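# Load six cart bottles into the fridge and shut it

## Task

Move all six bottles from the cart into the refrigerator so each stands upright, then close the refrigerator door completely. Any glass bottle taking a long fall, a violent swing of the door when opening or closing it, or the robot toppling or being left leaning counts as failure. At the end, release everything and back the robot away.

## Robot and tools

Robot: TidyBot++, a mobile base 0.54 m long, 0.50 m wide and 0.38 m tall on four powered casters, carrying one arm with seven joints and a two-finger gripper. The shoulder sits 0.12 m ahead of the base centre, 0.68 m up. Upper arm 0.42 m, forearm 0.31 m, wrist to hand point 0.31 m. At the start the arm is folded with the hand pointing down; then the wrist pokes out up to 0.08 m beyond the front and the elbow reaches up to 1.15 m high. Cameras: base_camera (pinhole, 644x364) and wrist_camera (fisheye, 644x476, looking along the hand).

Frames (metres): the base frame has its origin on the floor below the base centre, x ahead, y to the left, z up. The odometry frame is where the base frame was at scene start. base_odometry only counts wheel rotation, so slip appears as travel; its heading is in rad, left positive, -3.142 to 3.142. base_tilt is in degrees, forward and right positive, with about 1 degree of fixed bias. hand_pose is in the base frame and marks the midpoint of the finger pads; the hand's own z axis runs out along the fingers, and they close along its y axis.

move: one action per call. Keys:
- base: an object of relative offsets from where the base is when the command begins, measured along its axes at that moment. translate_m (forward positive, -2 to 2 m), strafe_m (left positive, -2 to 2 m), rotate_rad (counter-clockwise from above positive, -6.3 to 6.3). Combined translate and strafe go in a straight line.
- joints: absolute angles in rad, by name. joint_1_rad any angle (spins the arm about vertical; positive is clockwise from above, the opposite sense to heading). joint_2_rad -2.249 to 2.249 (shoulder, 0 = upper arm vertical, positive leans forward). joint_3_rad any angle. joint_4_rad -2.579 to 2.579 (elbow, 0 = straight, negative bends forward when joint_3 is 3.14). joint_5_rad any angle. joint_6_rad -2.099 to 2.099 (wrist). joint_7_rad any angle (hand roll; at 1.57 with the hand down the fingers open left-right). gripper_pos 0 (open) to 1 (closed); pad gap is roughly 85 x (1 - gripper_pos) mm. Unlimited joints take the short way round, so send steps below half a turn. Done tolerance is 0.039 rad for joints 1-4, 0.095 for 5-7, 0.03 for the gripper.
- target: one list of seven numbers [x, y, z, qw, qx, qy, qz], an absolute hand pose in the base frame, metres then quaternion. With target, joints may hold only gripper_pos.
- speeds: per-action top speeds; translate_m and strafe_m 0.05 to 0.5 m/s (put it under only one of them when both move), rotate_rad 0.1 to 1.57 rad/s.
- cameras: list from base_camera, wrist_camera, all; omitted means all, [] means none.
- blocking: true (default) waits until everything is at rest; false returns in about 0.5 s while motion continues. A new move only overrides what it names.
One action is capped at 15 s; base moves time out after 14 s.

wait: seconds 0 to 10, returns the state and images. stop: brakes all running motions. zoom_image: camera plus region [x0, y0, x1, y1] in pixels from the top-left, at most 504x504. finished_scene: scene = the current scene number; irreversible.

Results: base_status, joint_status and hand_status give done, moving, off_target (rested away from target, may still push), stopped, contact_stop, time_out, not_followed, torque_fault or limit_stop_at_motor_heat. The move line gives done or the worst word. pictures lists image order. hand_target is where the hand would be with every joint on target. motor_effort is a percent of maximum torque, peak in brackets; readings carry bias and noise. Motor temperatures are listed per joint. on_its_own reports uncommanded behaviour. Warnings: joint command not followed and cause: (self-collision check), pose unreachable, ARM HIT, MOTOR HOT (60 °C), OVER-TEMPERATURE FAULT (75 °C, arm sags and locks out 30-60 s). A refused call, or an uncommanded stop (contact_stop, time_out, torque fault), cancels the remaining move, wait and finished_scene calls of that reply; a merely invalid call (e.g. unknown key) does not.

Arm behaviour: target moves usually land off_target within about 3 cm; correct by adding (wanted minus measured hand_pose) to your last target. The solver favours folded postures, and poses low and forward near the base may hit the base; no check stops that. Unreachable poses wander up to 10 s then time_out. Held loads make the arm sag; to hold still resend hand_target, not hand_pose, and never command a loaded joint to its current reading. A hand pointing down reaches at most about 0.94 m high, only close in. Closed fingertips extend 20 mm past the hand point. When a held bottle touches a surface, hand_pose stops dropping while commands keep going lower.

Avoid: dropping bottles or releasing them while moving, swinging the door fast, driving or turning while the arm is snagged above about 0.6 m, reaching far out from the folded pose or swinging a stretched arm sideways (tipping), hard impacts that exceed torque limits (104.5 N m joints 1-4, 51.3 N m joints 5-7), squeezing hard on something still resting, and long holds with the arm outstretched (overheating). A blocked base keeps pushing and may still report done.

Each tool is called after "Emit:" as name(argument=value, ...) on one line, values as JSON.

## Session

Emit:
move()

Scene clock: 0.00 s.
Motor temperatures (°C): [36 38 35 33 40 48 41]
base_odometry: x=+0.000 y=+0.000 heading=+0.000
base_tilt: forward=+0.0 right=+0.2
base_status: not commanded
joint_positions: joint_1_rad=+0.043 joint_2_rad=-0.373 joint_3_rad=+3.176 joint_4_rad=-2.536 joint_5_rad=+0.020 joint_6_rad=-0.829 joint_7_rad=+1.526 gripper_pos=+0.000
joint_status: not commanded
motor_effort: joint_1_rad=-1 joint_2_rad=-1 joint_3_rad=+0 joint_4_rad=+14 joint_5_rad=+0 joint_6_rad=+2 joint_7_rad=+0
hand_pose: x=+0.2726 y=-0.0136 z=+0.5904 quat_wxyz=(+0.003, +0.996, -0.054, +0.074) (m; base frame)
hand_target: x=+0.2723 y=-0.0136 z=+0.5902 quat_wxyz=(+0.003, +0.996, -0.054, +0.074) (m; base frame)
hand_status: not commanded
pictures: base_camera, wrist_camera

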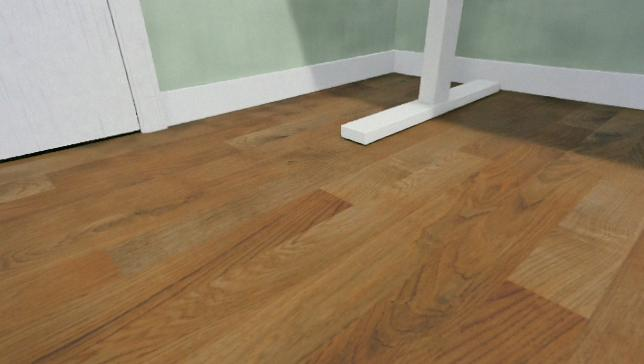

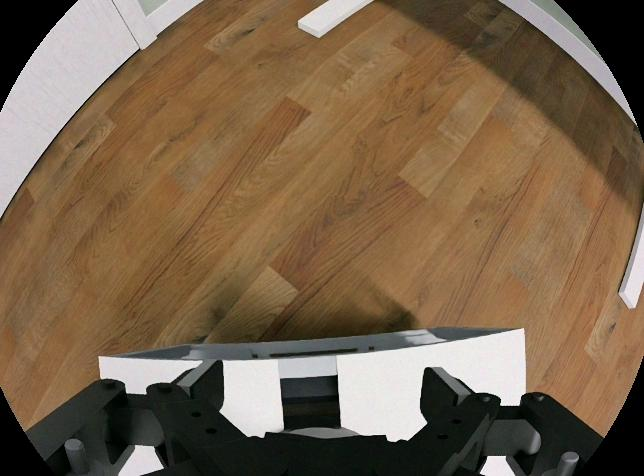

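Emit:
move(joints={"joint_1_rad":0.0,"joint_2_rad":-0.37,"joint_3_rad":3.14,"joint_4_rad":-2.5,"joint_5_rad":0.0,"joint_6_rad":0.57,"joint_7_rad":1.57,"gripper_pos":0.3})

Scene clock: 12.70 s.
Motor temperatures (°C): [36 38 35 33 40 48 41]
move: done
base_odometry: x=+0.000 y=+0.000 heading=+0.000
base_tilt: forward=+0.0 right=+0.3
base_status: not commanded
joint_positions: joint_1_rad=+0.014 joint_2_rad=-0.373 joint_3_rad=+3.166 joint_4_rad=-2.504 joint_5_rad=+0.020 joint_6_rad=+0.485 joint_7_rad=+1.530 gripper_pos=+0.300
joint_status: all done
motor_effort: joint_1_rad=+0(2) joint_2_rad=-6(6) joint_3_rad=+0(2) joint_4_rad=+19(19) joint_5_rad=+0(1) joint_6_rad=+9(10) joint_7_rad=-1(1)
hand_pose: x=+0.5425 y=-0.0130 z=+0.8830 quat_wxyz=(-0.002, +0.733, -0.022, +0.680) (m; base frame)
hand_target: x=+0.5446 y=+0.0021 z=+0.9107 quat_wxyz=(-0.001, +0.703, +0.000, +0.711) (m; base frame)
hand_status: not commanded
pictures: base_camera, wrist_camera

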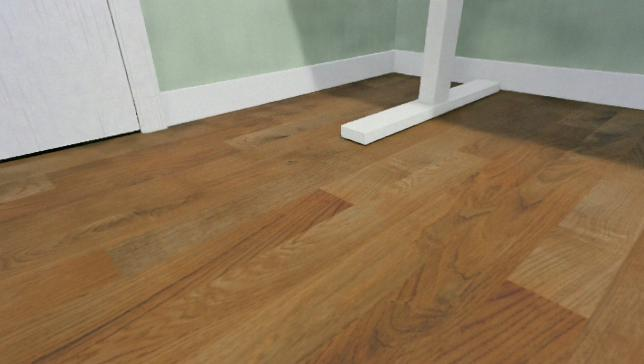

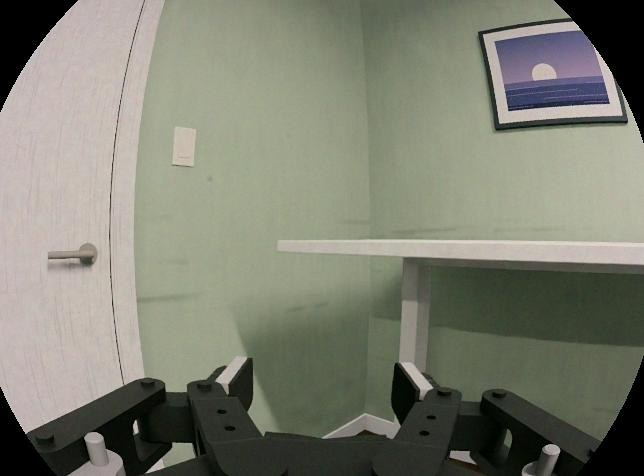

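Emit:
move(base={"rotate_rad":1.2})

Emit:
move(base={"rotate_rad":1.2})

Emit:
move(base={"rotate_rad":1.2})

Emit:
move(base={"rotate_rad":1.2})

Scene clock: 18.87 s.
Motor temperatures (°C): [36 38 35 33 40 48 41]
move: done
base_odometry: x=+0.000 y=+0.000 heading=+1.199
base_tilt: forward=+0.0 right=+0.2
base_status: done
joint_positions: joint_1_rad=+0.007 joint_2_rad=-0.373 joint_3_rad=+3.158 joint_4_rad=-2.504 joint_5_rad=+0.020 joint_6_rad=+0.486 joint_7_rad=+1.530 gripper_pos=+0.300
joint_status: not commanded
motor_effort: joint_1_rad=+0(2) joint_2_rad=-6(7) joint_3_rad=+1(2) joint_4_rad=+19(19) joint_5_rad=+0(1) joint_6_rad=+10(10) joint_7_rad=+0(1)
hand_pose: x=+0.5426 y=-0.0068 z=+0.8834 quat_wxyz=(-0.006, +0.733, -0.016, +0.680) (m; base frame)
hand_target: x=+0.5446 y=+0.0021 z=+0.9107 quat_wxyz=(-0.001, +0.703, +0.000, +0.711) (m; base frame)
hand_status: not commanded
pictures: base_camera, wrist_camera

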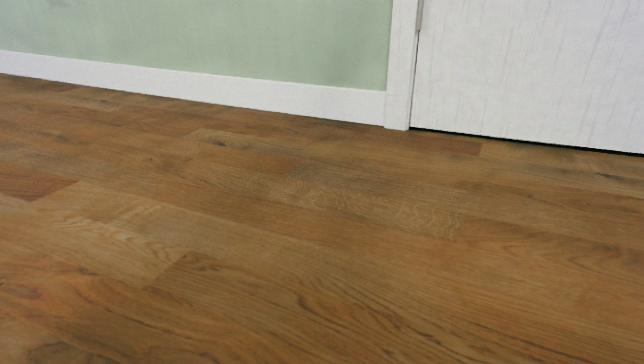

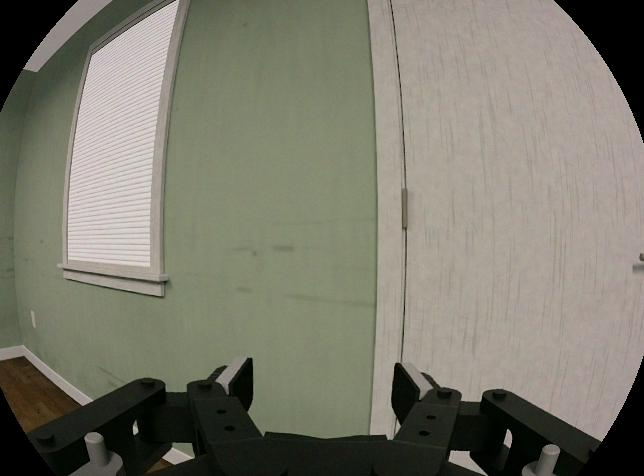

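Scene clock: 20.90 s.
Motor temperatures (°C): [36 38 35 33 40 48 41]
move: done
base_odometry: x=+0.000 y=+0.000 heading=+2.399
base_tilt: forward=+0.0 right=+0.3
base_status: done
joint_positions: joint_1_rad=+0.005 joint_2_rad=-0.373 joint_3_rad=+3.155 joint_4_rad=-2.504 joint_5_rad=+0.020 joint_6_rad=+0.486 joint_7_rad=+1.530 gripper_pos=+0.300
joint_status: not commanded
motor_effort: joint_1_rad=-1(2) joint_2_rad=-6(7) joint_3_rad=+1(2) joint_4_rad=+19(20) joint_5_rad=+0(1) joint_6_rad=+9(10) joint_7_rad=+1(1)
hand_pose: x=+0.5426 y=-0.0043 z=+0.8834 quat_wxyz=(-0.007, +0.733, -0.014, +0.680) (m; base frame)
hand_target: x=+0.5446 y=+0.0021 z=+0.9107 quat_wxyz=(-0.001, +0.703, +0.000, +0.711) (m; base frame)
hand_status: not commanded
pictures: base_camera, wrist_camera

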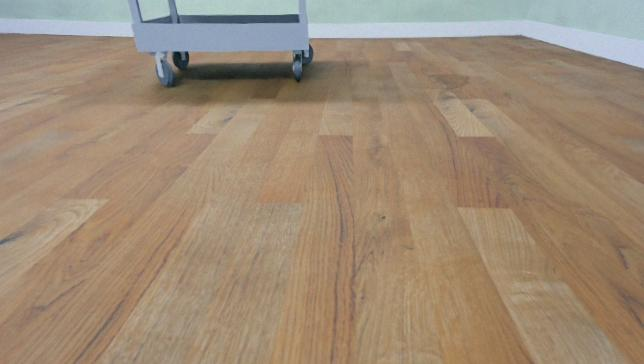

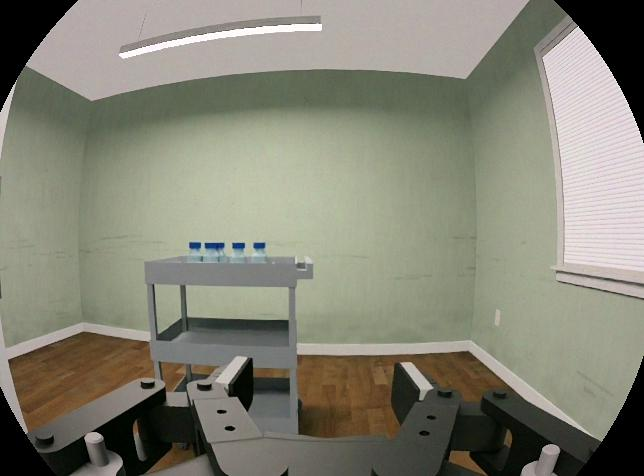

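Scene clock: 22.93 s.
Motor temperatures (°C): [36 38 35 33 40 48 41]
move: done
base_odometry: x=+0.000 y=+0.000 heading=-2.685
base_tilt: forward=+0.0 right=+0.2
base_status: done
joint_positions: joint_1_rad=+0.003 joint_2_rad=-0.373 joint_3_rad=+3.153 joint_4_rad=-2.504 joint_5_rad=+0.020 joint_6_rad=+0.486 joint_7_rad=+1.530 gripper_pos=+0.300
joint_status: not commanded
motor_effort: joint_1_rad=-1(2) joint_2_rad=-6(7) joint_3_rad=+1(2) joint_4_rad=+19(19) joint_5_rad=+0(1) joint_6_rad=+9(10) joint_7_rad=+0(1)
hand_pose: x=+0.5426 y=-0.0028 z=+0.8834 quat_wxyz=(-0.008, +0.733, -0.012, +0.680) (m; base frame)
hand_target: x=+0.5446 y=+0.0021 z=+0.9107 quat_wxyz=(-0.001, +0.703, +0.000, +0.711) (m; base frame)
hand_status: not commanded
pictures: base_camera, wrist_camera

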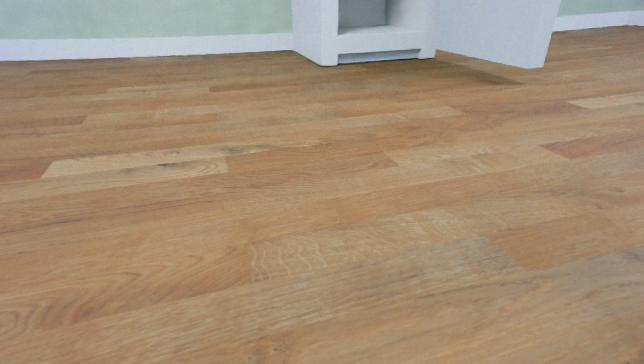

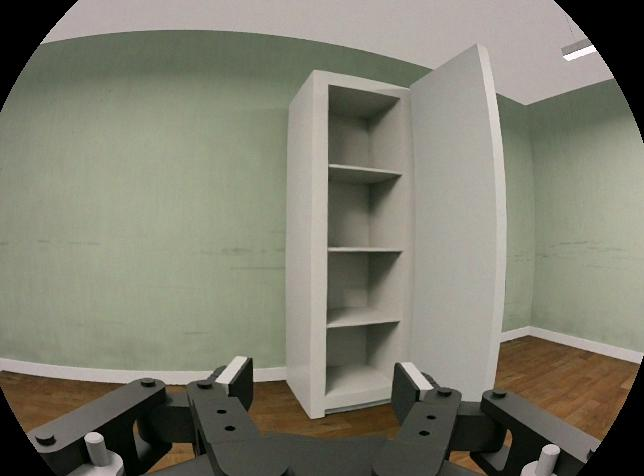

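Scene clock: 24.97 s.
Motor temperatures (°C): [36 38 35 33 40 48 41]
move: done
base_odometry: x=+0.000 y=+0.000 heading=-1.486
base_tilt: forward=+0.0 right=+0.3
base_status: done
joint_positions: joint_1_rad=+0.003 joint_2_rad=-0.373 joint_3_rad=+3.152 joint_4_rad=-2.504 joint_5_rad=+0.020 joint_6_rad=+0.487 joint_7_rad=+1.530 gripper_pos=+0.300
joint_status: not commanded
motor_effort: joint_1_rad=-1(2) joint_2_rad=-6(7) joint_3_rad=+0(2) joint_4_rad=+19(19) joint_5_rad=+0(1) joint_6_rad=+9(10) joint_7_rad=+0(1)
hand_pose: x=+0.5426 y=-0.0019 z=+0.8835 quat_wxyz=(-0.008, +0.733, -0.011, +0.680) (m; base frame)
hand_target: x=+0.5446 y=+0.0021 z=+0.9107 quat_wxyz=(-0.001, +0.703, +0.000, +0.711) (m; base frame)
hand_status: not commanded
pictures: base_camera, wrist_camera

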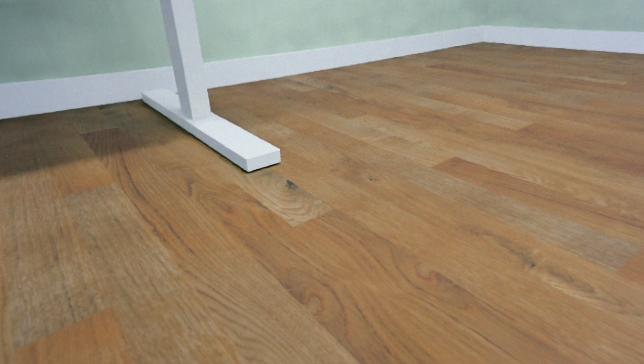

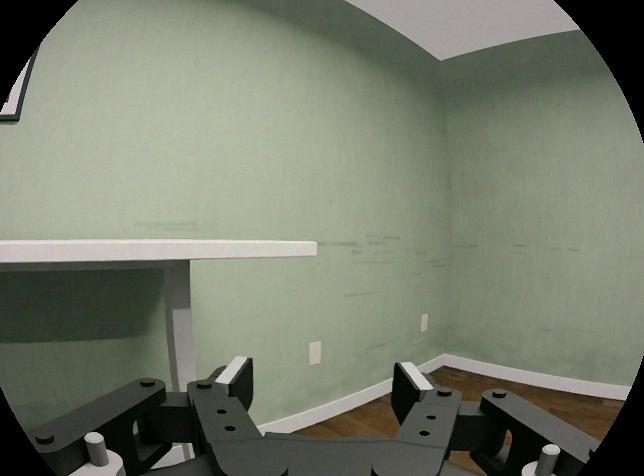

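Emit:
move(base={"rotate_rad":-2.38}, joints={"joint_2_rad":-0.2,"joint_4_rad":-1.2,"joint_6_rad":-1.1}, cameras=[])

Emit:
move(base={"translate_m":0.45,"strafe_m":0.35}, speeds={"translate_m":0.3})

Scene clock: 61.90 s.
Motor temperatures (°C): [36 38 35 34 40 49 41]
move: done
base_odometry: x=+0.000 y=+0.000 heading=+2.418
base_tilt: forward=+0.0 right=+0.3
base_status: done
joint_positions: joint_1_rad=-0.001 joint_2_rad=-0.215 joint_3_rad=+3.146 joint_4_rad=-1.212 joint_5_rad=+0.020 joint_6_rad=-1.033 joint_7_rad=+1.530 gripper_pos=+0.300
joint_status: all done
motor_effort: joint_1_rad=-1(2) joint_2_rad=-11(17) joint_3_rad=+0(3) joint_4_rad=+18(23) joint_5_rad=+0(1) joint_6_rad=+8(11) joint_7_rad=-1(1)
hand_pose: x=+0.5725 y=-0.0058 z=+1.1255 quat_wxyz=(+0.000, +0.849, -0.019, +0.528) (m; base frame)
hand_target: x=+0.5686 y=+0.0022 z=+1.1069 quat_wxyz=(+0.000, +0.867, +0.000, +0.498) (m; base frame)
hand_status: not commanded
pictures: none
No camera images: "cameras" was empty.

Scene clock: 64.77 s.
Motor temperatures (°C): [36 38 35 34 40 48 41]
move: done
base_odometry: x=-0.569 y=+0.036 heading=+2.418
base_tilt: forward=+0.0 right=+0.3
base_status: done
joint_positions: joint_1_rad=-0.001 joint_2_rad=-0.203 joint_3_rad=+3.146 joint_4_rad=-1.211 joint_5_rad=+0.020 joint_6_rad=-1.036 joint_7_rad=+1.530 gripper_pos=+0.300
joint_status: not commanded
motor_effort: joint_1_rad=+0(1) joint_2_rad=-11(14) joint_3_rad=+1(2) joint_4_rad=+18(19) joint_5_rad=+0(1) joint_6_rad=+9(9) joint_7_rad=+0(1)
hand_pose: x=+0.5772 y=-0.0058 z=+1.1198 quat_wxyz=(+0.000, +0.853, -0.019, +0.522) (m; base frame)
hand_target: x=+0.5686 y=+0.0022 z=+1.1069 quat_wxyz=(+0.000, +0.867, +0.000, +0.498) (m; base frame)
hand_status: not commanded
pictures: base_camera, wrist_camera

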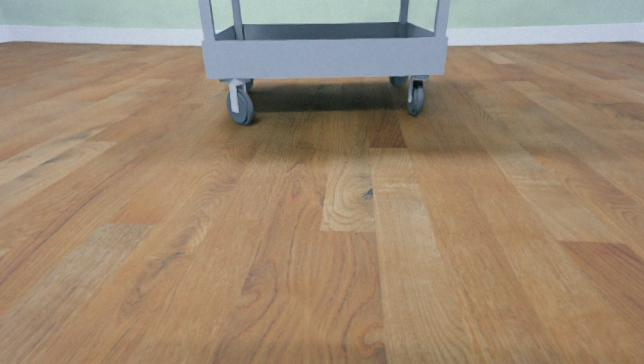

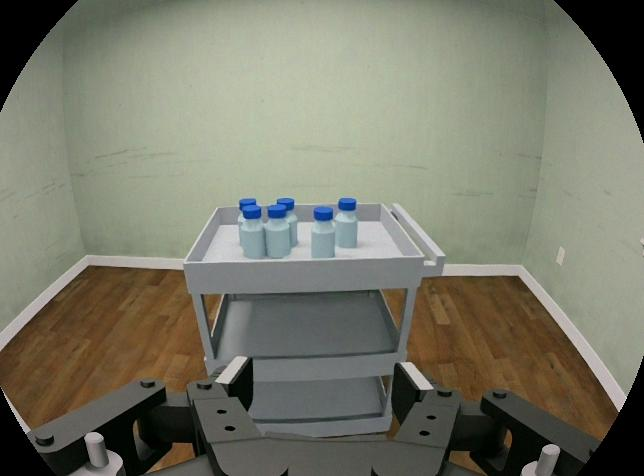

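Emit:
zoom_image(camera="wrist_camera", region=[180, 180, 440, 300])

Scaled by 1.938.

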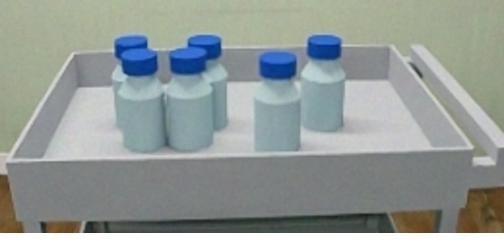

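Emit:
move(joints={"joint_2_rad":0.221,"joint_4_rad":-1.49,"joint_6_rad":-0.21,"joint_3_rad":3.14,"joint_7_rad":1.57,"gripper_pos":0.3}, base={"translate_m":0.3}, speeds={"translate_m":0.2})

Scene clock: 83.27 s.
Motor temperatures (°C): [36 38 35 34 40 48 41]
move: done
base_odometry: x=-0.794 y=+0.234 heading=+2.418
base_tilt: forward=+0.0 right=+0.2
base_status: done
joint_positions: joint_1_rad=-0.001 joint_2_rad=+0.241 joint_3_rad=+3.146 joint_4_rad=-1.476 joint_5_rad=+0.020 joint_6_rad=-0.295 joint_7_rad=+1.530 gripper_pos=+0.300
joint_status: all done
motor_effort: joint_1_rad=+0(1) joint_2_rad=-32(37) joint_3_rad=+0(2) joint_4_rad=+21(24) joint_5_rad=+0(1) joint_6_rad=+9(10) joint_7_rad=+0(2)
hand_pose: x=+0.8119 y=-0.0025 z=+0.9121 quat_wxyz=(-0.002, +0.844, -0.012, +0.536) (m; base frame)
hand_target: x=+0.8149 y=+0.0023 z=+0.9416 quat_wxyz=(-0.001, +0.819, +0.000, +0.573) (m; base frame)
hand_status: not commanded
pictures: base_camera, wrist_camera

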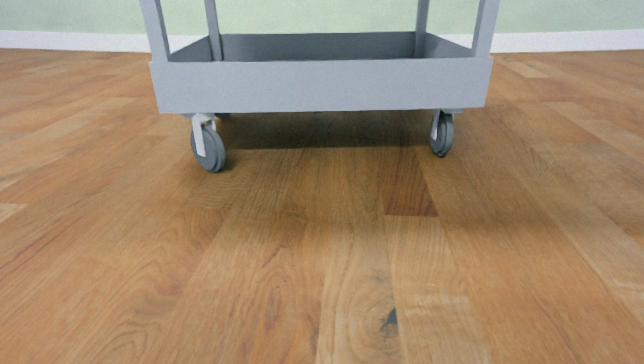

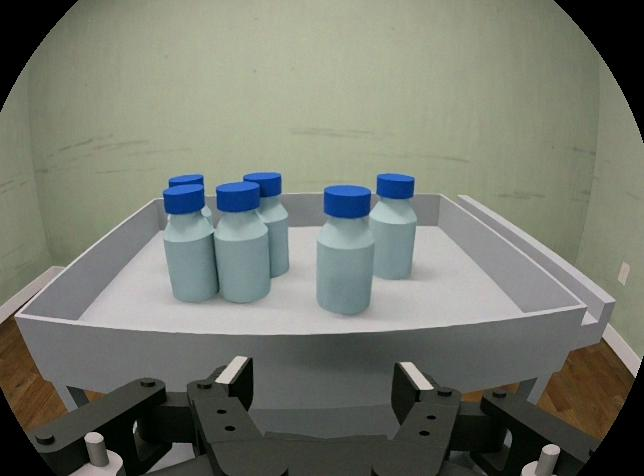

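Emit:
move(base={"translate_m":0.145,"strafe_m":-0.03}, speeds={"translate_m":0.15}, cameras=["wrist_camera"])

Scene clock: 92.73 s.
Motor temperatures (°C): [36 38 35 34 40 48 41]
move: done
base_odometry: x=-0.883 y=+0.353 heading=+2.418
base_tilt: forward=+0.0 right=+0.3
base_status: done
joint_positions: joint_1_rad=-0.001 joint_2_rad=+0.238 joint_3_rad=+3.146 joint_4_rad=-1.476 joint_5_rad=+0.020 joint_6_rad=-0.291 joint_7_rad=+1.530 gripper_pos=+0.300
joint_status: not commanded
motor_effort: joint_1_rad=-1(1) joint_2_rad=-31(35) joint_3_rad=+0(1) joint_4_rad=+21(22) joint_5_rad=+0(1) joint_6_rad=+9(10) joint_7_rad=+0(1)
hand_pose: x=+0.8119 y=-0.0025 z=+0.9148 quat_wxyz=(-0.002, +0.843, -0.012, +0.538) (m; base frame)
hand_target: x=+0.8149 y=+0.0023 z=+0.9416 quat_wxyz=(-0.001, +0.819, +0.000, +0.573) (m; base frame)
hand_status: not commanded
pictures: wrist_camera

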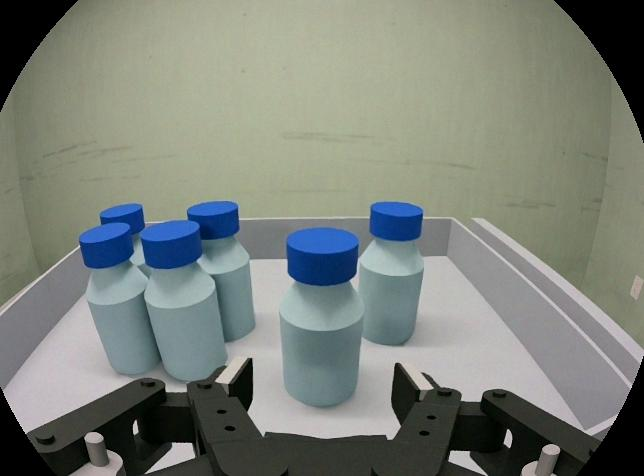

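Emit:
move(base={"translate_m":0.09}, speeds={"translate_m":0.1}, cameras=["wrist_camera"])

Emit:
zoom_image(camera="wrist_camera", region=[200, 290, 480, 476])

Scene clock: 102.70 s.
Motor temperatures (°C): [36 38 35 34 40 49 41]
move: done
base_odometry: x=-0.950 y=+0.412 heading=+2.418
base_tilt: forward=+0.0 right=+0.3
base_status: done
joint_positions: joint_1_rad=-0.001 joint_2_rad=+0.237 joint_3_rad=+3.146 joint_4_rad=-1.476 joint_5_rad=+0.020 joint_6_rad=-0.290 joint_7_rad=+1.530 gripper_pos=+0.300
joint_status: not commanded
motor_effort: joint_1_rad=-1(2) joint_2_rad=-32(35) joint_3_rad=+0(2) joint_4_rad=+21(22) joint_5_rad=+0(1) joint_6_rad=+9(9) joint_7_rad=-1(1)
hand_pose: x=+0.8118 y=-0.0025 z=+0.9156 quat_wxyz=(-0.002, +0.842, -0.012, +0.539) (m; base frame)
hand_target: x=+0.8149 y=+0.0023 z=+0.9416 quat_wxyz=(-0.001, +0.819, +0.000, +0.573) (m; base frame)
hand_status: not commanded
pictures: wrist_camera

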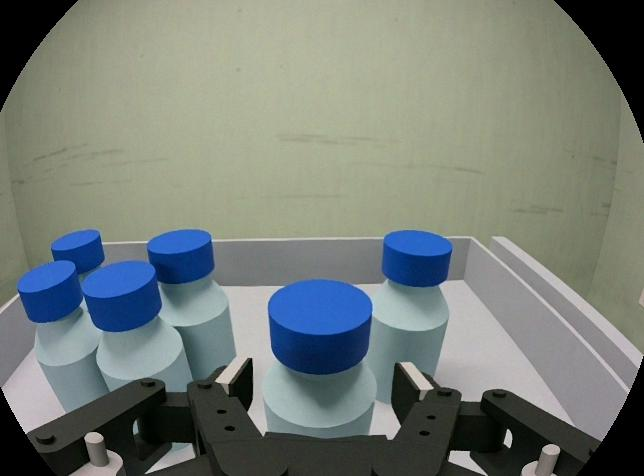

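Scaled by 1.800.

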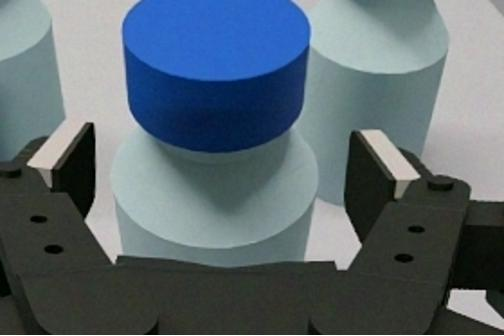

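Emit:
move(base={"translate_m":0.045}, speeds={"translate_m":0.08}, cameras=["wrist_camera"])

Emit:
zoom_image(camera="wrist_camera", region=[200, 290, 480, 476])

Scene clock: 107.80 s.
Motor temperatures (°C): [36 38 35 34 40 49 41]
move: done
base_odometry: x=-0.984 y=+0.443 heading=+2.417
base_tilt: forward=+0.0 right=+0.3
base_status: done
joint_positions: joint_1_rad=-0.001 joint_2_rad=+0.237 joint_3_rad=+3.146 joint_4_rad=-1.476 joint_5_rad=+0.020 joint_6_rad=-0.289 joint_7_rad=+1.530 gripper_pos=+0.300
joint_status: not commanded
motor_effort: joint_1_rad=-1(2) joint_2_rad=-31(35) joint_3_rad=+0(1) joint_4_rad=+21(22) joint_5_rad=+0(1) joint_6_rad=+9(9) joint_7_rad=+0(1)
hand_pose: x=+0.8118 y=-0.0025 z=+0.9160 quat_wxyz=(-0.002, +0.842, -0.012, +0.539) (m; base frame)
hand_target: x=+0.8149 y=+0.0023 z=+0.9416 quat_wxyz=(-0.001, +0.819, +0.000, +0.573) (m; base frame)
hand_status: not commanded
pictures: wrist_camera

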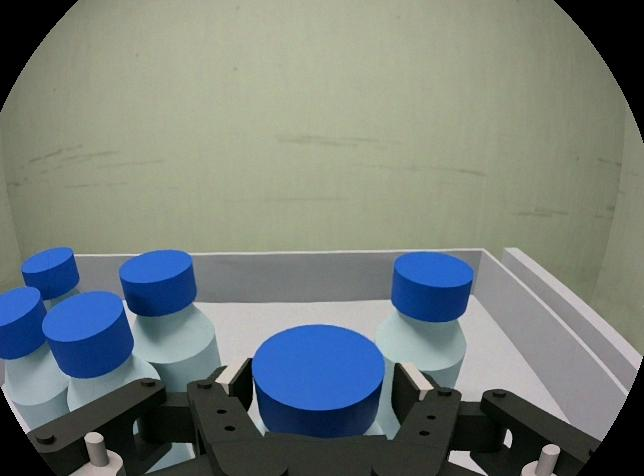

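Scaled by 1.800.

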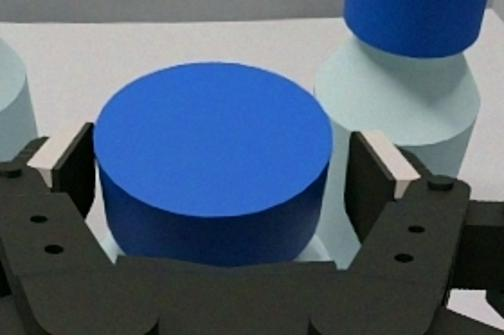

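Emit:
move(base={"translate_m":0.008,"strafe_m":0.004}, speeds={"translate_m":0.06}, joints={"gripper_pos":0.34}, cameras=["wrist_camera"])

Emit:
zoom_image(camera="wrist_camera", region=[200, 290, 480, 476])

Scene clock: 111.87 s.
Motor temperatures (°C): [36 38 35 34 40 49 41]
move: done
base_odometry: x=-0.993 y=+0.445 heading=+2.417
base_tilt: forward=+0.0 right=+0.3
base_status: done
joint_positions: joint_1_rad=-0.001 joint_2_rad=+0.238 joint_3_rad=+3.146 joint_4_rad=-1.476 joint_5_rad=+0.020 joint_6_rad=-0.289 joint_7_rad=+1.530 gripper_pos=+0.340
joint_status: all done
motor_effort: joint_1_rad=-1(4) joint_2_rad=-32(35) joint_3_rad=+0(3) joint_4_rad=+21(22) joint_5_rad=+0(0) joint_6_rad=+9(9) joint_7_rad=+1(1)
hand_pose: x=+0.8121 y=-0.0025 z=+0.9154 quat_wxyz=(-0.002, +0.842, -0.012, +0.539) (m; base frame)
hand_target: x=+0.8149 y=+0.0023 z=+0.9416 quat_wxyz=(-0.001, +0.819, +0.000, +0.573) (m; base frame)
hand_status: not commanded
pictures: wrist_camera

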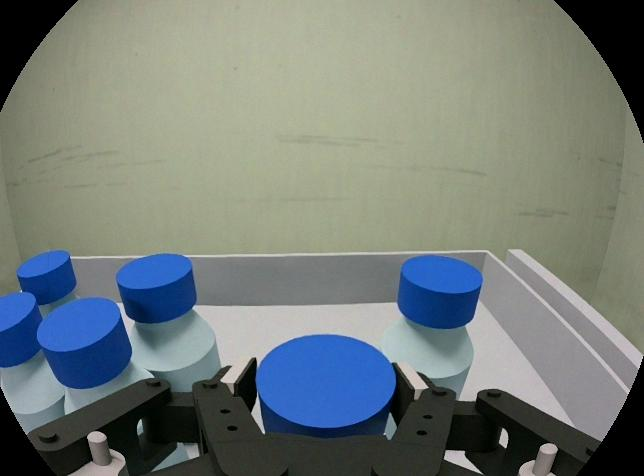

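Scaled by 1.800.

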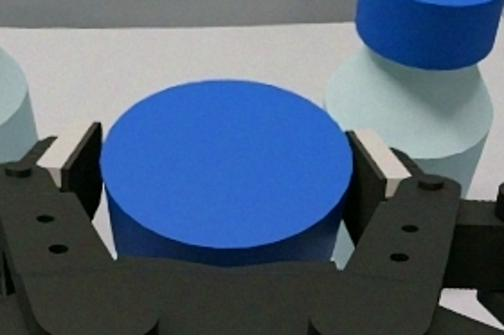

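Emit:
move(joints={"gripper_pos":0.7}, cameras=[])

Emit:
move(joints={"joint_2_rad":0.19,"joint_4_rad":-1.41,"joint_6_rad":-0.31}, cameras=[])

Emit:
move(joints={"joint_2_rad":0.165,"joint_4_rad":-1.34,"joint_6_rad":-0.4}, cameras=[])

Emit:
move(joints={"joint_2_rad":0.14,"joint_4_rad":-1.2,"joint_6_rad":-0.56}, cameras=[])

Emit:
move(joints={"joint_2_rad":0.115,"joint_4_rad":-1.06,"joint_6_rad":-0.69})

Scene clock: 122.53 s.
Motor temperatures (°C): [36 38 35 34 40 49 41]
move: off_target
base_odometry: x=-0.993 y=+0.445 heading=+2.417
base_tilt: forward=+0.0 right=+0.3
base_status: not commanded
joint_positions: joint_1_rad=+0.000 joint_2_rad=+0.238 joint_3_rad=+3.146 joint_4_rad=-1.476 joint_5_rad=+0.020 joint_6_rad=-0.288 joint_7_rad=+1.531 gripper_pos=+0.429
joint_status: gripper_pos off_target (ended at +0.429, target +0.700)
motor_effort: joint_1_rad=-1(2) joint_2_rad=-31(31) joint_3_rad=+0(1) joint_4_rad=+21(21) joint_5_rad=+0(1) joint_6_rad=+9(10) joint_7_rad=+0(1)
hand_pose: x=+0.8121 y=-0.0026 z=+0.9156 quat_wxyz=(-0.002, +0.842, -0.012, +0.539) (m; base frame)
hand_target: x=+0.8149 y=+0.0023 z=+0.9416 quat_wxyz=(-0.001, +0.819, +0.000, +0.573) (m; base frame)
hand_status: not commanded
pictures: none
No camera images: "cameras" was empty.

Scene clock: 123.40 s.
Motor temperatures (°C): [36 38 35 34 40 49 41]
move: off_target
base_odometry: x=-0.993 y=+0.445 heading=+2.417
base_tilt: forward=+0.0 right=+0.3
base_status: not commanded
joint_positions: joint_1_rad=+0.000 joint_2_rad=+0.239 joint_3_rad=+3.146 joint_4_rad=-1.444 joint_5_rad=+0.020 joint_6_rad=-0.316 joint_7_rad=+1.531 gripper_pos=+0.429
joint_status: joint_2_rad off_target (ended at +0.239, target +0.190); the others done
motor_effort: joint_1_rad=+0(1) joint_2_rad=-37(38) joint_3_rad=+0(1) joint_4_rad=+26(26) joint_5_rad=+0(1) joint_6_rad=+13(13) joint_7_rad=+0(1)
hand_pose: x=+0.8141 y=-0.0027 z=+0.9261 quat_wxyz=(-0.002, +0.841, -0.012, +0.541) (m; base frame)
hand_target: x=+0.8062 y=+0.0023 z=+0.9823 quat_wxyz=(-0.001, +0.816, +0.000, +0.578) (m; base frame)
hand_status: not commanded
pictures: none
No camera images: "cameras" was empty.

Scene clock: 124.33 s.
Motor temperatures (°C): [36 38 35 34 40 49 41]
move: off_target
base_odometry: x=-0.993 y=+0.445 heading=+2.417
base_tilt: forward=+0.0 right=+0.3
base_status: not commanded
joint_positions: joint_1_rad=+0.000 joint_2_rad=+0.222 joint_3_rad=+3.146 joint_4_rad=-1.372 joint_5_rad=+0.020 joint_6_rad=-0.372 joint_7_rad=+1.531 gripper_pos=+0.429
joint_status: joint_2_rad off_target (ended at +0.222, target +0.165); the others done
motor_effort: joint_1_rad=+0(1) joint_2_rad=-37(39) joint_3_rad=+0(1) joint_4_rad=+26(28) joint_5_rad=+0(0) joint_6_rad=+13(13) joint_7_rad=+0(1)
hand_pose: x=+0.8133 y=-0.0031 z=+0.9647 quat_wxyz=(-0.002, +0.832, -0.012, +0.554) (m; base frame)
hand_target: x=+0.7958 y=+0.0023 z=+1.0154 quat_wxyz=(-0.001, +0.815, +0.000, +0.580) (m; base frame)
hand_status: not commanded
pictures: none
No camera images: "cameras" was empty.

Scene clock: 125.73 s.
Motor temperatures (°C): [36 38 35 34 40 49 41]
move: off_target
base_odometry: x=-0.993 y=+0.445 heading=+2.417
base_tilt: forward=+0.0 right=+0.3
base_status: not commanded
joint_positions: joint_1_rad=+0.000 joint_2_rad=+0.195 joint_3_rad=+3.146 joint_4_rad=-1.232 joint_5_rad=+0.020 joint_6_rad=-0.524 joint_7_rad=+1.531 gripper_pos=+0.429
joint_status: joint_2_rad off_target (ended at +0.195, target +0.140); the others done
motor_effort: joint_1_rad=+0(1) joint_2_rad=-35(40) joint_3_rad=+0(1) joint_4_rad=+26(28) joint_5_rad=+0(1) joint_6_rad=+13(14) joint_7_rad=-1(1)
hand_pose: x=+0.8007 y=-0.0038 z=+1.0244 quat_wxyz=(-0.001, +0.828, -0.014, +0.561) (m; base frame)
hand_target: x=+0.7783 y=+0.0023 z=+1.0697 quat_wxyz=(-0.001, +0.813, +0.000, +0.582) (m; base frame)
hand_status: not commanded
pictures: none
No camera images: "cameras" was empty.

Scene clock: 127.13 s.
Motor temperatures (°C): [36 38 35 34 40 49 41]
move: off_target
base_odometry: x=-0.993 y=+0.445 heading=+2.417
base_tilt: forward=+0.0 right=+0.3
base_status: not commanded
joint_positions: joint_1_rad=+0.000 joint_2_rad=+0.167 joint_3_rad=+3.146 joint_4_rad=-1.091 joint_5_rad=+0.020 joint_6_rad=-0.655 joint_7_rad=+1.531 gripper_pos=+0.429
joint_status: joint_2_rad off_target (ended at +0.167, target +0.115); the others done
motor_effort: joint_1_rad=-1(1) joint_2_rad=-33(38) joint_3_rad=+1(1) joint_4_rad=+25(27) joint_5_rad=+1(1) joint_6_rad=+13(14) joint_7_rad=+0(1)
hand_pose: x=+0.7813 y=-0.0045 z=+1.0889 quat_wxyz=(-0.001, +0.817, -0.015, +0.576) (m; base frame)
hand_target: x=+0.7552 y=+0.0023 z=+1.1307 quat_wxyz=(-0.001, +0.803, +0.000, +0.596) (m; base frame)
hand_status: not commanded
pictures: base_camera, wrist_camera

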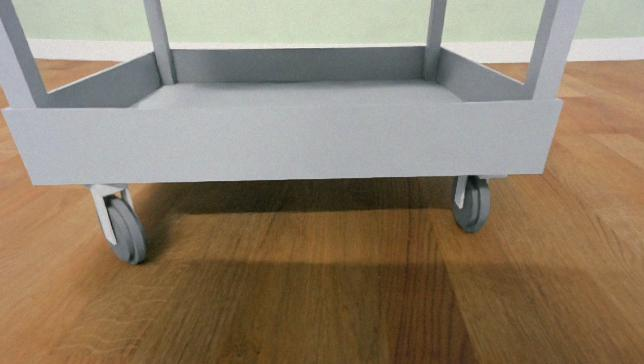

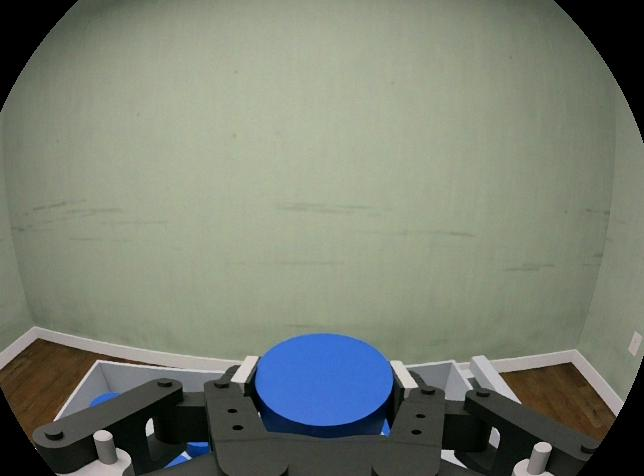

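Emit:
move(base={"translate_m":-0.5}, speeds={"translate_m":0.3}, joints={"joint_2_rad":0.106,"joint_4_rad":-1.044,"joint_6_rad":-0.72}, cameras=["wrist_camera"])

Emit:
move(base={"rotate_rad":1.571}, speeds={"rotate_rad":0.5})

Scene clock: 138.27 s.
Motor temperatures (°C): [36 39 35 34 40 49 41]
move: off_target
base_odometry: x=-0.618 y=+0.113 heading=+2.417
base_tilt: forward=-0.1 right=+0.3
base_status: done
joint_positions: joint_1_rad=+0.000 joint_2_rad=+0.147 joint_3_rad=+3.146 joint_4_rad=-1.076 joint_5_rad=+0.020 joint_6_rad=-0.692 joint_7_rad=+1.531 gripper_pos=+0.429
joint_status: joint_2_rad off_target (ended at +0.147, target +0.106); the others done
motor_effort: joint_1_rad=-1(3) joint_2_rad=-32(40) joint_3_rad=+0(2) joint_4_rad=+25(28) joint_5_rad=+0(1) joint_6_rad=+13(14) joint_7_rad=+0(1)
hand_pose: x=+0.7693 y=-0.0049 z=+1.1000 quat_wxyz=(-0.001, +0.818, -0.015, +0.575) (m; base frame)
hand_target: x=+0.7479 y=+0.0023 z=+1.1369 quat_wxyz=(-0.001, +0.805, +0.000, +0.594) (m; base frame)
hand_status: not commanded
pictures: wrist_camera

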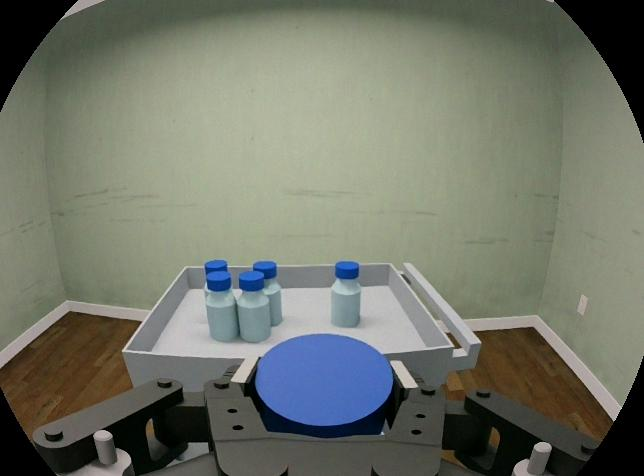

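Scene clock: 142.27 s.
Motor temperatures (°C): [36 39 35 34 40 49 41]
move: done
base_odometry: x=-0.618 y=+0.113 heading=-2.295
base_tilt: forward=+0.0 right=+0.3
base_status: done
joint_positions: joint_1_rad=-0.003 joint_2_rad=+0.147 joint_3_rad=+3.142 joint_4_rad=-1.076 joint_5_rad=+0.019 joint_6_rad=-0.692 joint_7_rad=+1.531 gripper_pos=+0.429
joint_status: not commanded
motor_effort: joint_1_rad=+0(4) joint_2_rad=-33(34) joint_3_rad=+0(4) joint_4_rad=+25(26) joint_5_rad=+0(2) joint_6_rad=+13(13) joint_7_rad=+0(1)
hand_pose: x=+0.7693 y=-0.0011 z=+1.1000 quat_wxyz=(-0.003, +0.818, -0.013, +0.575) (m; base frame)
hand_target: x=+0.7479 y=+0.0023 z=+1.1369 quat_wxyz=(-0.001, +0.805, +0.000, +0.594) (m; base frame)
hand_status: not commanded
pictures: base_camera, wrist_camera

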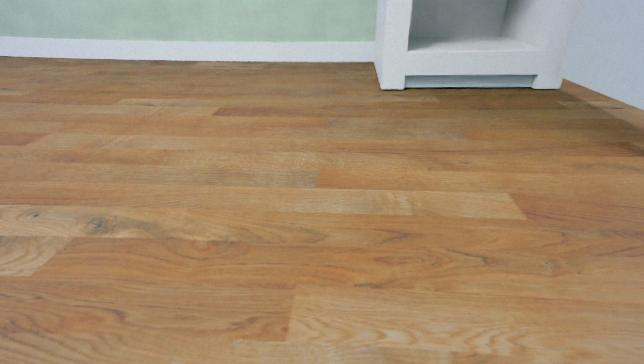

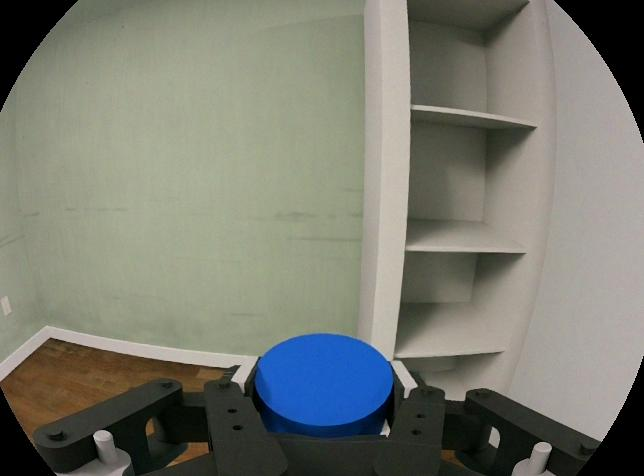

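Emit:
move(base={"strafe_m":-0.53,"translate_m":0.1}, speeds={"strafe_m":0.3})

Scene clock: 152.57 s.
Motor temperatures (°C): [36 39 35 34 40 49 41]
move: done
base_odometry: x=-1.082 y=+0.390 heading=-2.295
base_tilt: forward=+0.0 right=+0.3
base_status: done
joint_positions: joint_1_rad=+0.002 joint_2_rad=+0.147 joint_3_rad=+3.142 joint_4_rad=-1.076 joint_5_rad=+0.019 joint_6_rad=-0.692 joint_7_rad=+1.531 gripper_pos=+0.429
joint_status: not commanded
motor_effort: joint_1_rad=-1(3) joint_2_rad=-32(34) joint_3_rad=+0(3) joint_4_rad=+24(25) joint_5_rad=+0(1) joint_6_rad=+13(14) joint_7_rad=+0(1)
hand_pose: x=+0.7693 y=-0.0044 z=+1.1000 quat_wxyz=(-0.001, +0.818, -0.015, +0.575) (m; base frame)
hand_target: x=+0.7479 y=+0.0023 z=+1.1369 quat_wxyz=(-0.001, +0.805, +0.000, +0.594) (m; base frame)
hand_status: not commanded
pictures: base_camera, wrist_camera

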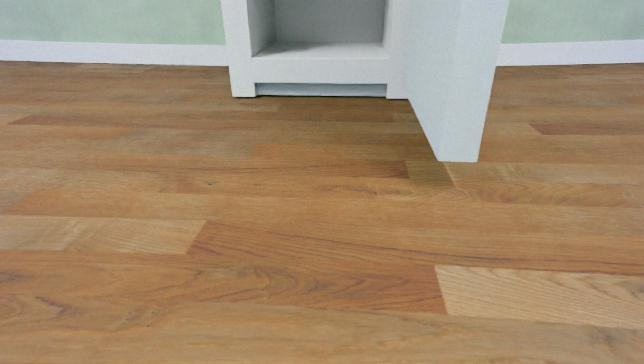

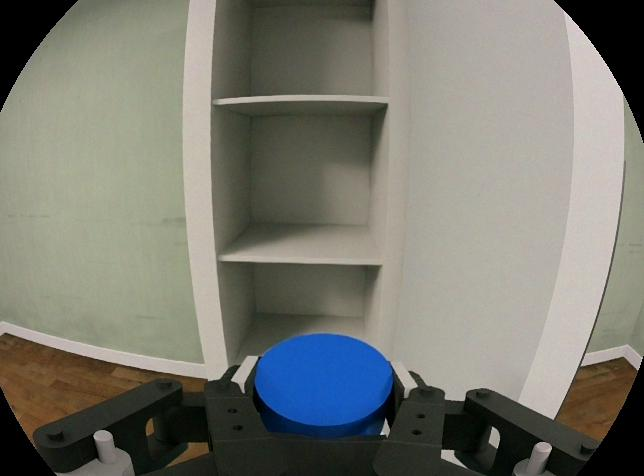

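Emit:
move(base={"strafe_m":0.10,"translate_m":0.52}, speeds={"translate_m":0.3})

Scene clock: 170.57 s.
Motor temperatures (°C): [36 39 35 34 40 49 41]
move: done
base_odometry: x=-1.351 y=-0.066 heading=-2.295
base_tilt: forward=+0.0 right=+0.3
base_status: done
joint_positions: joint_1_rad=+0.002 joint_2_rad=+0.151 joint_3_rad=+3.142 joint_4_rad=-1.075 joint_5_rad=+0.019 joint_6_rad=-0.694 joint_7_rad=+1.531 gripper_pos=+0.429
joint_status: not commanded
motor_effort: joint_1_rad=-1(1) joint_2_rad=-33(37) joint_3_rad=+0(1) joint_4_rad=+24(26) joint_5_rad=+0(1) joint_6_rad=+13(14) joint_7_rad=+0(1)
hand_pose: x=+0.7705 y=-0.0044 z=+1.0977 quat_wxyz=(-0.001, +0.819, -0.015, +0.574) (m; base frame)
hand_target: x=+0.7479 y=+0.0023 z=+1.1369 quat_wxyz=(-0.001, +0.805, +0.000, +0.594) (m; base frame)
hand_status: not commanded
pictures: base_camera, wrist_camera

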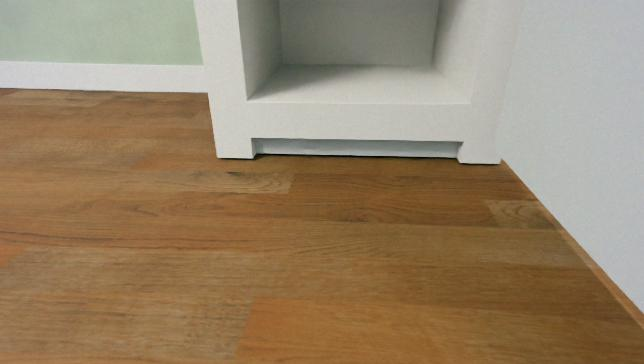

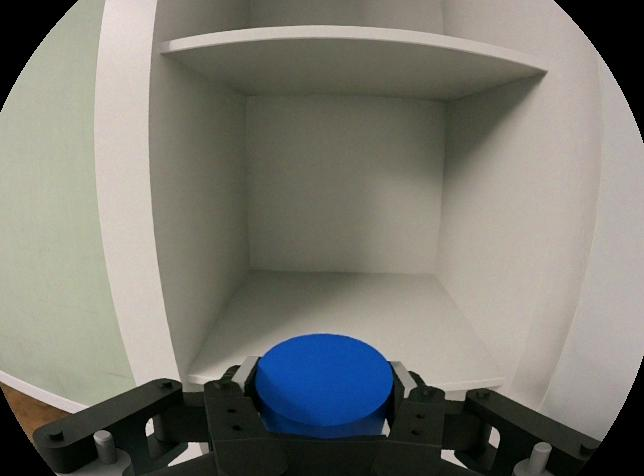

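Emit:
move(base={"translate_m":0.46}, speeds={"translate_m":0.2})

Emit:
move(joints={"joint_4_rad":-1.12,"joint_6_rad":-0.665}, cameras=[])

Emit:
move(joints={"joint_4_rad":-1.156,"joint_6_rad":-0.628})

Scene clock: 191.40 s.
Motor temperatures (°C): [36 39 35 34 39 48 41]
move: done
base_odometry: x=-1.656 y=-0.411 heading=-2.294
base_tilt: forward=+0.0 right=+0.3
base_status: done
joint_positions: joint_1_rad=+0.002 joint_2_rad=+0.153 joint_3_rad=+3.142 joint_4_rad=-1.074 joint_5_rad=+0.019 joint_6_rad=-0.695 joint_7_rad=+1.531 gripper_pos=+0.429
joint_status: not commanded
motor_effort: joint_1_rad=-1(3) joint_2_rad=-33(38) joint_3_rad=+0(1) joint_4_rad=+25(26) joint_5_rad=+0(1) joint_6_rad=+13(14) joint_7_rad=+0(1)
hand_pose: x=+0.7712 y=-0.0044 z=+1.0967 quat_wxyz=(-0.001, +0.820, -0.015, +0.573) (m; base frame)
hand_target: x=+0.7479 y=+0.0023 z=+1.1369 quat_wxyz=(-0.001, +0.805, +0.000, +0.594) (m; base frame)
hand_status: not commanded
pictures: base_camera, wrist_camera

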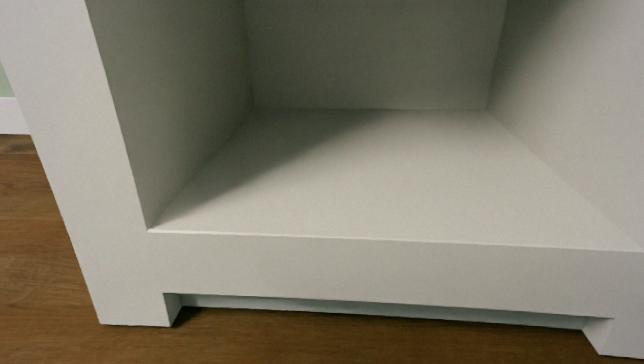

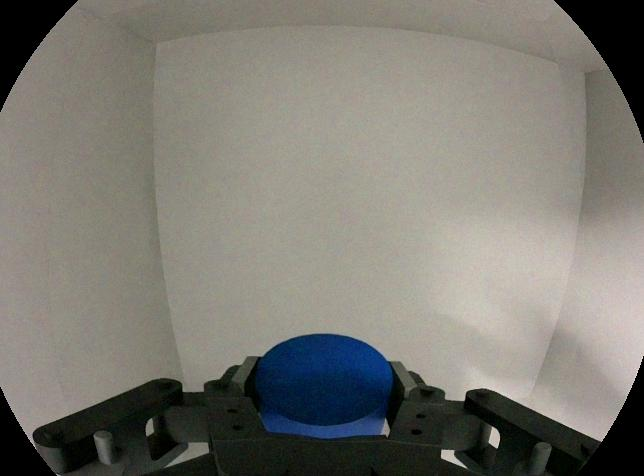

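Scene clock: 192.23 s.
Motor temperatures (°C): [36 39 35 34 39 48 41]
move: done
base_odometry: x=-1.656 y=-0.411 heading=-2.294
base_tilt: forward=+0.0 right=+0.3
base_status: not commanded
joint_positions: joint_1_rad=+0.002 joint_2_rad=+0.153 joint_3_rad=+3.142 joint_4_rad=-1.130 joint_5_rad=+0.019 joint_6_rad=-0.695 joint_7_rad=+1.531 gripper_pos=+0.429
joint_status: all done
motor_effort: joint_1_rad=+0(1) joint_2_rad=-33(36) joint_3_rad=+1(1) joint_4_rad=+25(26) joint_5_rad=+0(1) joint_6_rad=+13(14) joint_7_rad=+1(1)
hand_pose: x=+0.7702 y=-0.0044 z=+1.0637 quat_wxyz=(-0.001, +0.835, -0.015, +0.550) (m; base frame)
hand_target: x=+0.7548 y=+0.0023 z=+1.1085 quat_wxyz=(-0.001, +0.811, +0.000, +0.585) (m; base frame)
hand_status: not commanded
pictures: none
No camera images: "cameras" was empty.

Scene clock: 192.93 s.
Motor temperatures (°C): [36 39 35 34 39 48 41]
move: done
base_odometry: x=-1.656 y=-0.411 heading=-2.294
base_tilt: forward=+0.0 right=+0.2
base_status: not commanded
joint_positions: joint_1_rad=+0.002 joint_2_rad=+0.153 joint_3_rad=+3.142 joint_4_rad=-1.163 joint_5_rad=+0.019 joint_6_rad=-0.695 joint_7_rad=+1.531 gripper_pos=+0.429
joint_status: all done
motor_effort: joint_1_rad=-1(1) joint_2_rad=-33(35) joint_3_rad=+0(0) joint_4_rad=+26(26) joint_5_rad=+0(1) joint_6_rad=+12(14) joint_7_rad=-1(1)
hand_pose: x=+0.7689 y=-0.0044 z=+1.0448 quat_wxyz=(-0.001, +0.844, -0.015, +0.536) (m; base frame)
hand_target: x=+0.7586 y=+0.0023 z=+1.0981 quat_wxyz=(-0.001, +0.810, +0.000, +0.586) (m; base frame)
hand_status: not commanded
pictures: base_camera, wrist_camera

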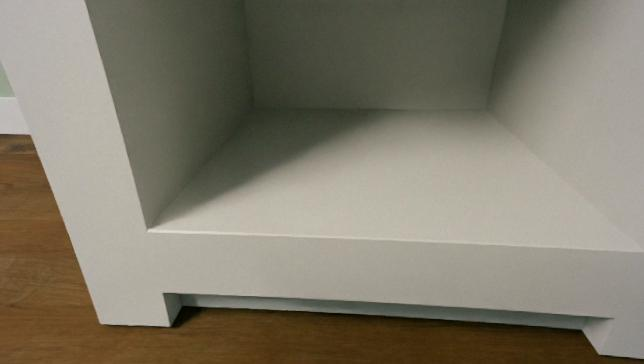

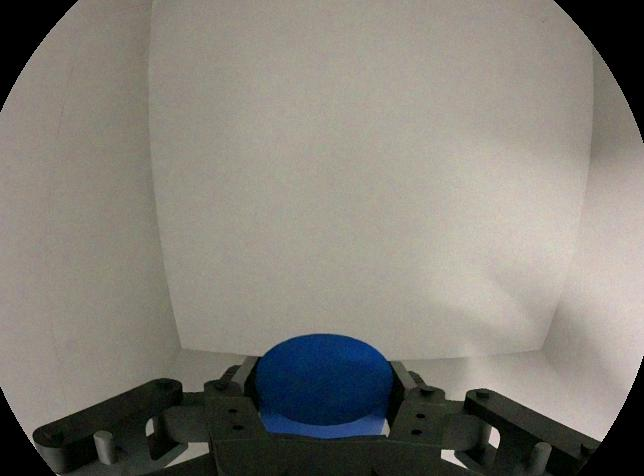

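Emit:
move(joints={"joint_4_rad":-1.171,"joint_6_rad":-0.605}, cameras=[])

Emit:
move(joints={"joint_4_rad":-1.186,"joint_6_rad":-0.59}, cameras=[])

Emit:
move(joints={"joint_4_rad":-1.201,"joint_6_rad":-0.575}, cameras=["wrist_camera"])

Scene clock: 198.53 s.
Motor temperatures (°C): [36 39 35 34 39 49 41]
move: done
base_odometry: x=-1.656 y=-0.411 heading=-2.294
base_tilt: forward=+0.0 right=+0.3
base_status: not commanded
joint_positions: joint_1_rad=+0.002 joint_2_rad=+0.153 joint_3_rad=+3.142 joint_4_rad=-1.175 joint_5_rad=+0.019 joint_6_rad=-0.689 joint_7_rad=+1.531 gripper_pos=+0.429
joint_status: all done
motor_effort: joint_1_rad=-1(1) joint_2_rad=-33(34) joint_3_rad=+0(0) joint_4_rad=+25(26) joint_5_rad=+0(1) joint_6_rad=+13(13) joint_7_rad=+0(1)
hand_pose: x=+0.7689 y=-0.0044 z=+1.0392 quat_wxyz=(-0.001, +0.846, -0.015, +0.533) (m; base frame)
hand_target: x=+0.7607 y=+0.0023 z=+1.0959 quat_wxyz=(-0.001, +0.808, +0.000, +0.589) (m; base frame)
hand_status: not commanded
pictures: none
No camera images: "cameras" was empty.

Scene clock: 199.10 s.
Motor temperatures (°C): [36 39 35 34 39 49 41]
move: done
base_odometry: x=-1.656 y=-0.411 heading=-2.294
base_tilt: forward=+0.0 right=+0.3
base_status: not commanded
joint_positions: joint_1_rad=+0.002 joint_2_rad=+0.153 joint_3_rad=+3.142 joint_4_rad=-1.189 joint_5_rad=+0.019 joint_6_rad=-0.685 joint_7_rad=+1.531 gripper_pos=+0.429
joint_status: all done
motor_effort: joint_1_rad=-1(1) joint_2_rad=-33(34) joint_3_rad=+1(1) joint_4_rad=+25(26) joint_5_rad=+0(1) joint_6_rad=+12(13) joint_7_rad=+0(1)
hand_pose: x=+0.7686 y=-0.0044 z=+1.0321 quat_wxyz=(-0.001, +0.848, -0.015, +0.529) (m; base frame)
hand_target: x=+0.7621 y=+0.0023 z=+1.0914 quat_wxyz=(-0.001, +0.808, +0.000, +0.589) (m; base frame)
hand_status: not commanded
pictures: none
No camera images: "cameras" was empty.

Scene clock: 199.63 s.
Motor temperatures (°C): [36 39 35 34 39 49 41]
move: off_target
base_odometry: x=-1.656 y=-0.411 heading=-2.294
base_tilt: forward=+0.0 right=+0.3
base_status: not commanded
joint_positions: joint_1_rad=+0.002 joint_2_rad=+0.152 joint_3_rad=+3.142 joint_4_rad=-1.198 joint_5_rad=+0.019 joint_6_rad=-0.672 joint_7_rad=+1.531 gripper_pos=+0.429
joint_status: joint_6_rad off_target (ended at -0.672, target -0.575); the others done
motor_effort: joint_1_rad=-1(1) joint_2_rad=-33(33) joint_3_rad=+0(1) joint_4_rad=+24(25) joint_5_rad=+1(1) joint_6_rad=+12(13) joint_7_rad=+1(1)
hand_pose: x=+0.7696 y=-0.0043 z=+1.0309 quat_wxyz=(-0.001, +0.847, -0.015, +0.531) (m; base frame)
hand_target: x=+0.7633 y=+0.0023 z=+1.0869 quat_wxyz=(-0.001, +0.808, +0.000, +0.589) (m; base frame)
hand_status: not commanded
pictures: wrist_camera

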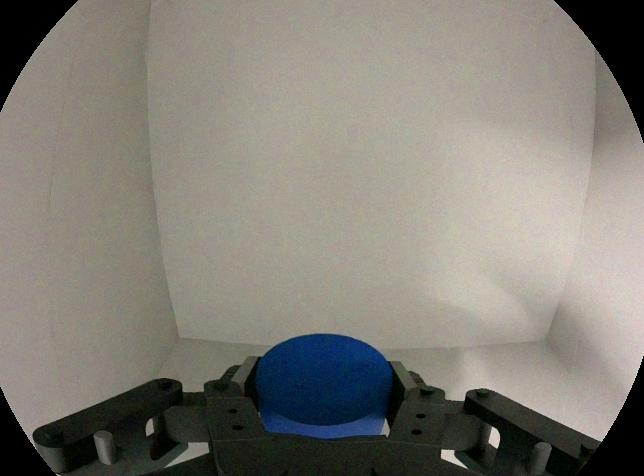

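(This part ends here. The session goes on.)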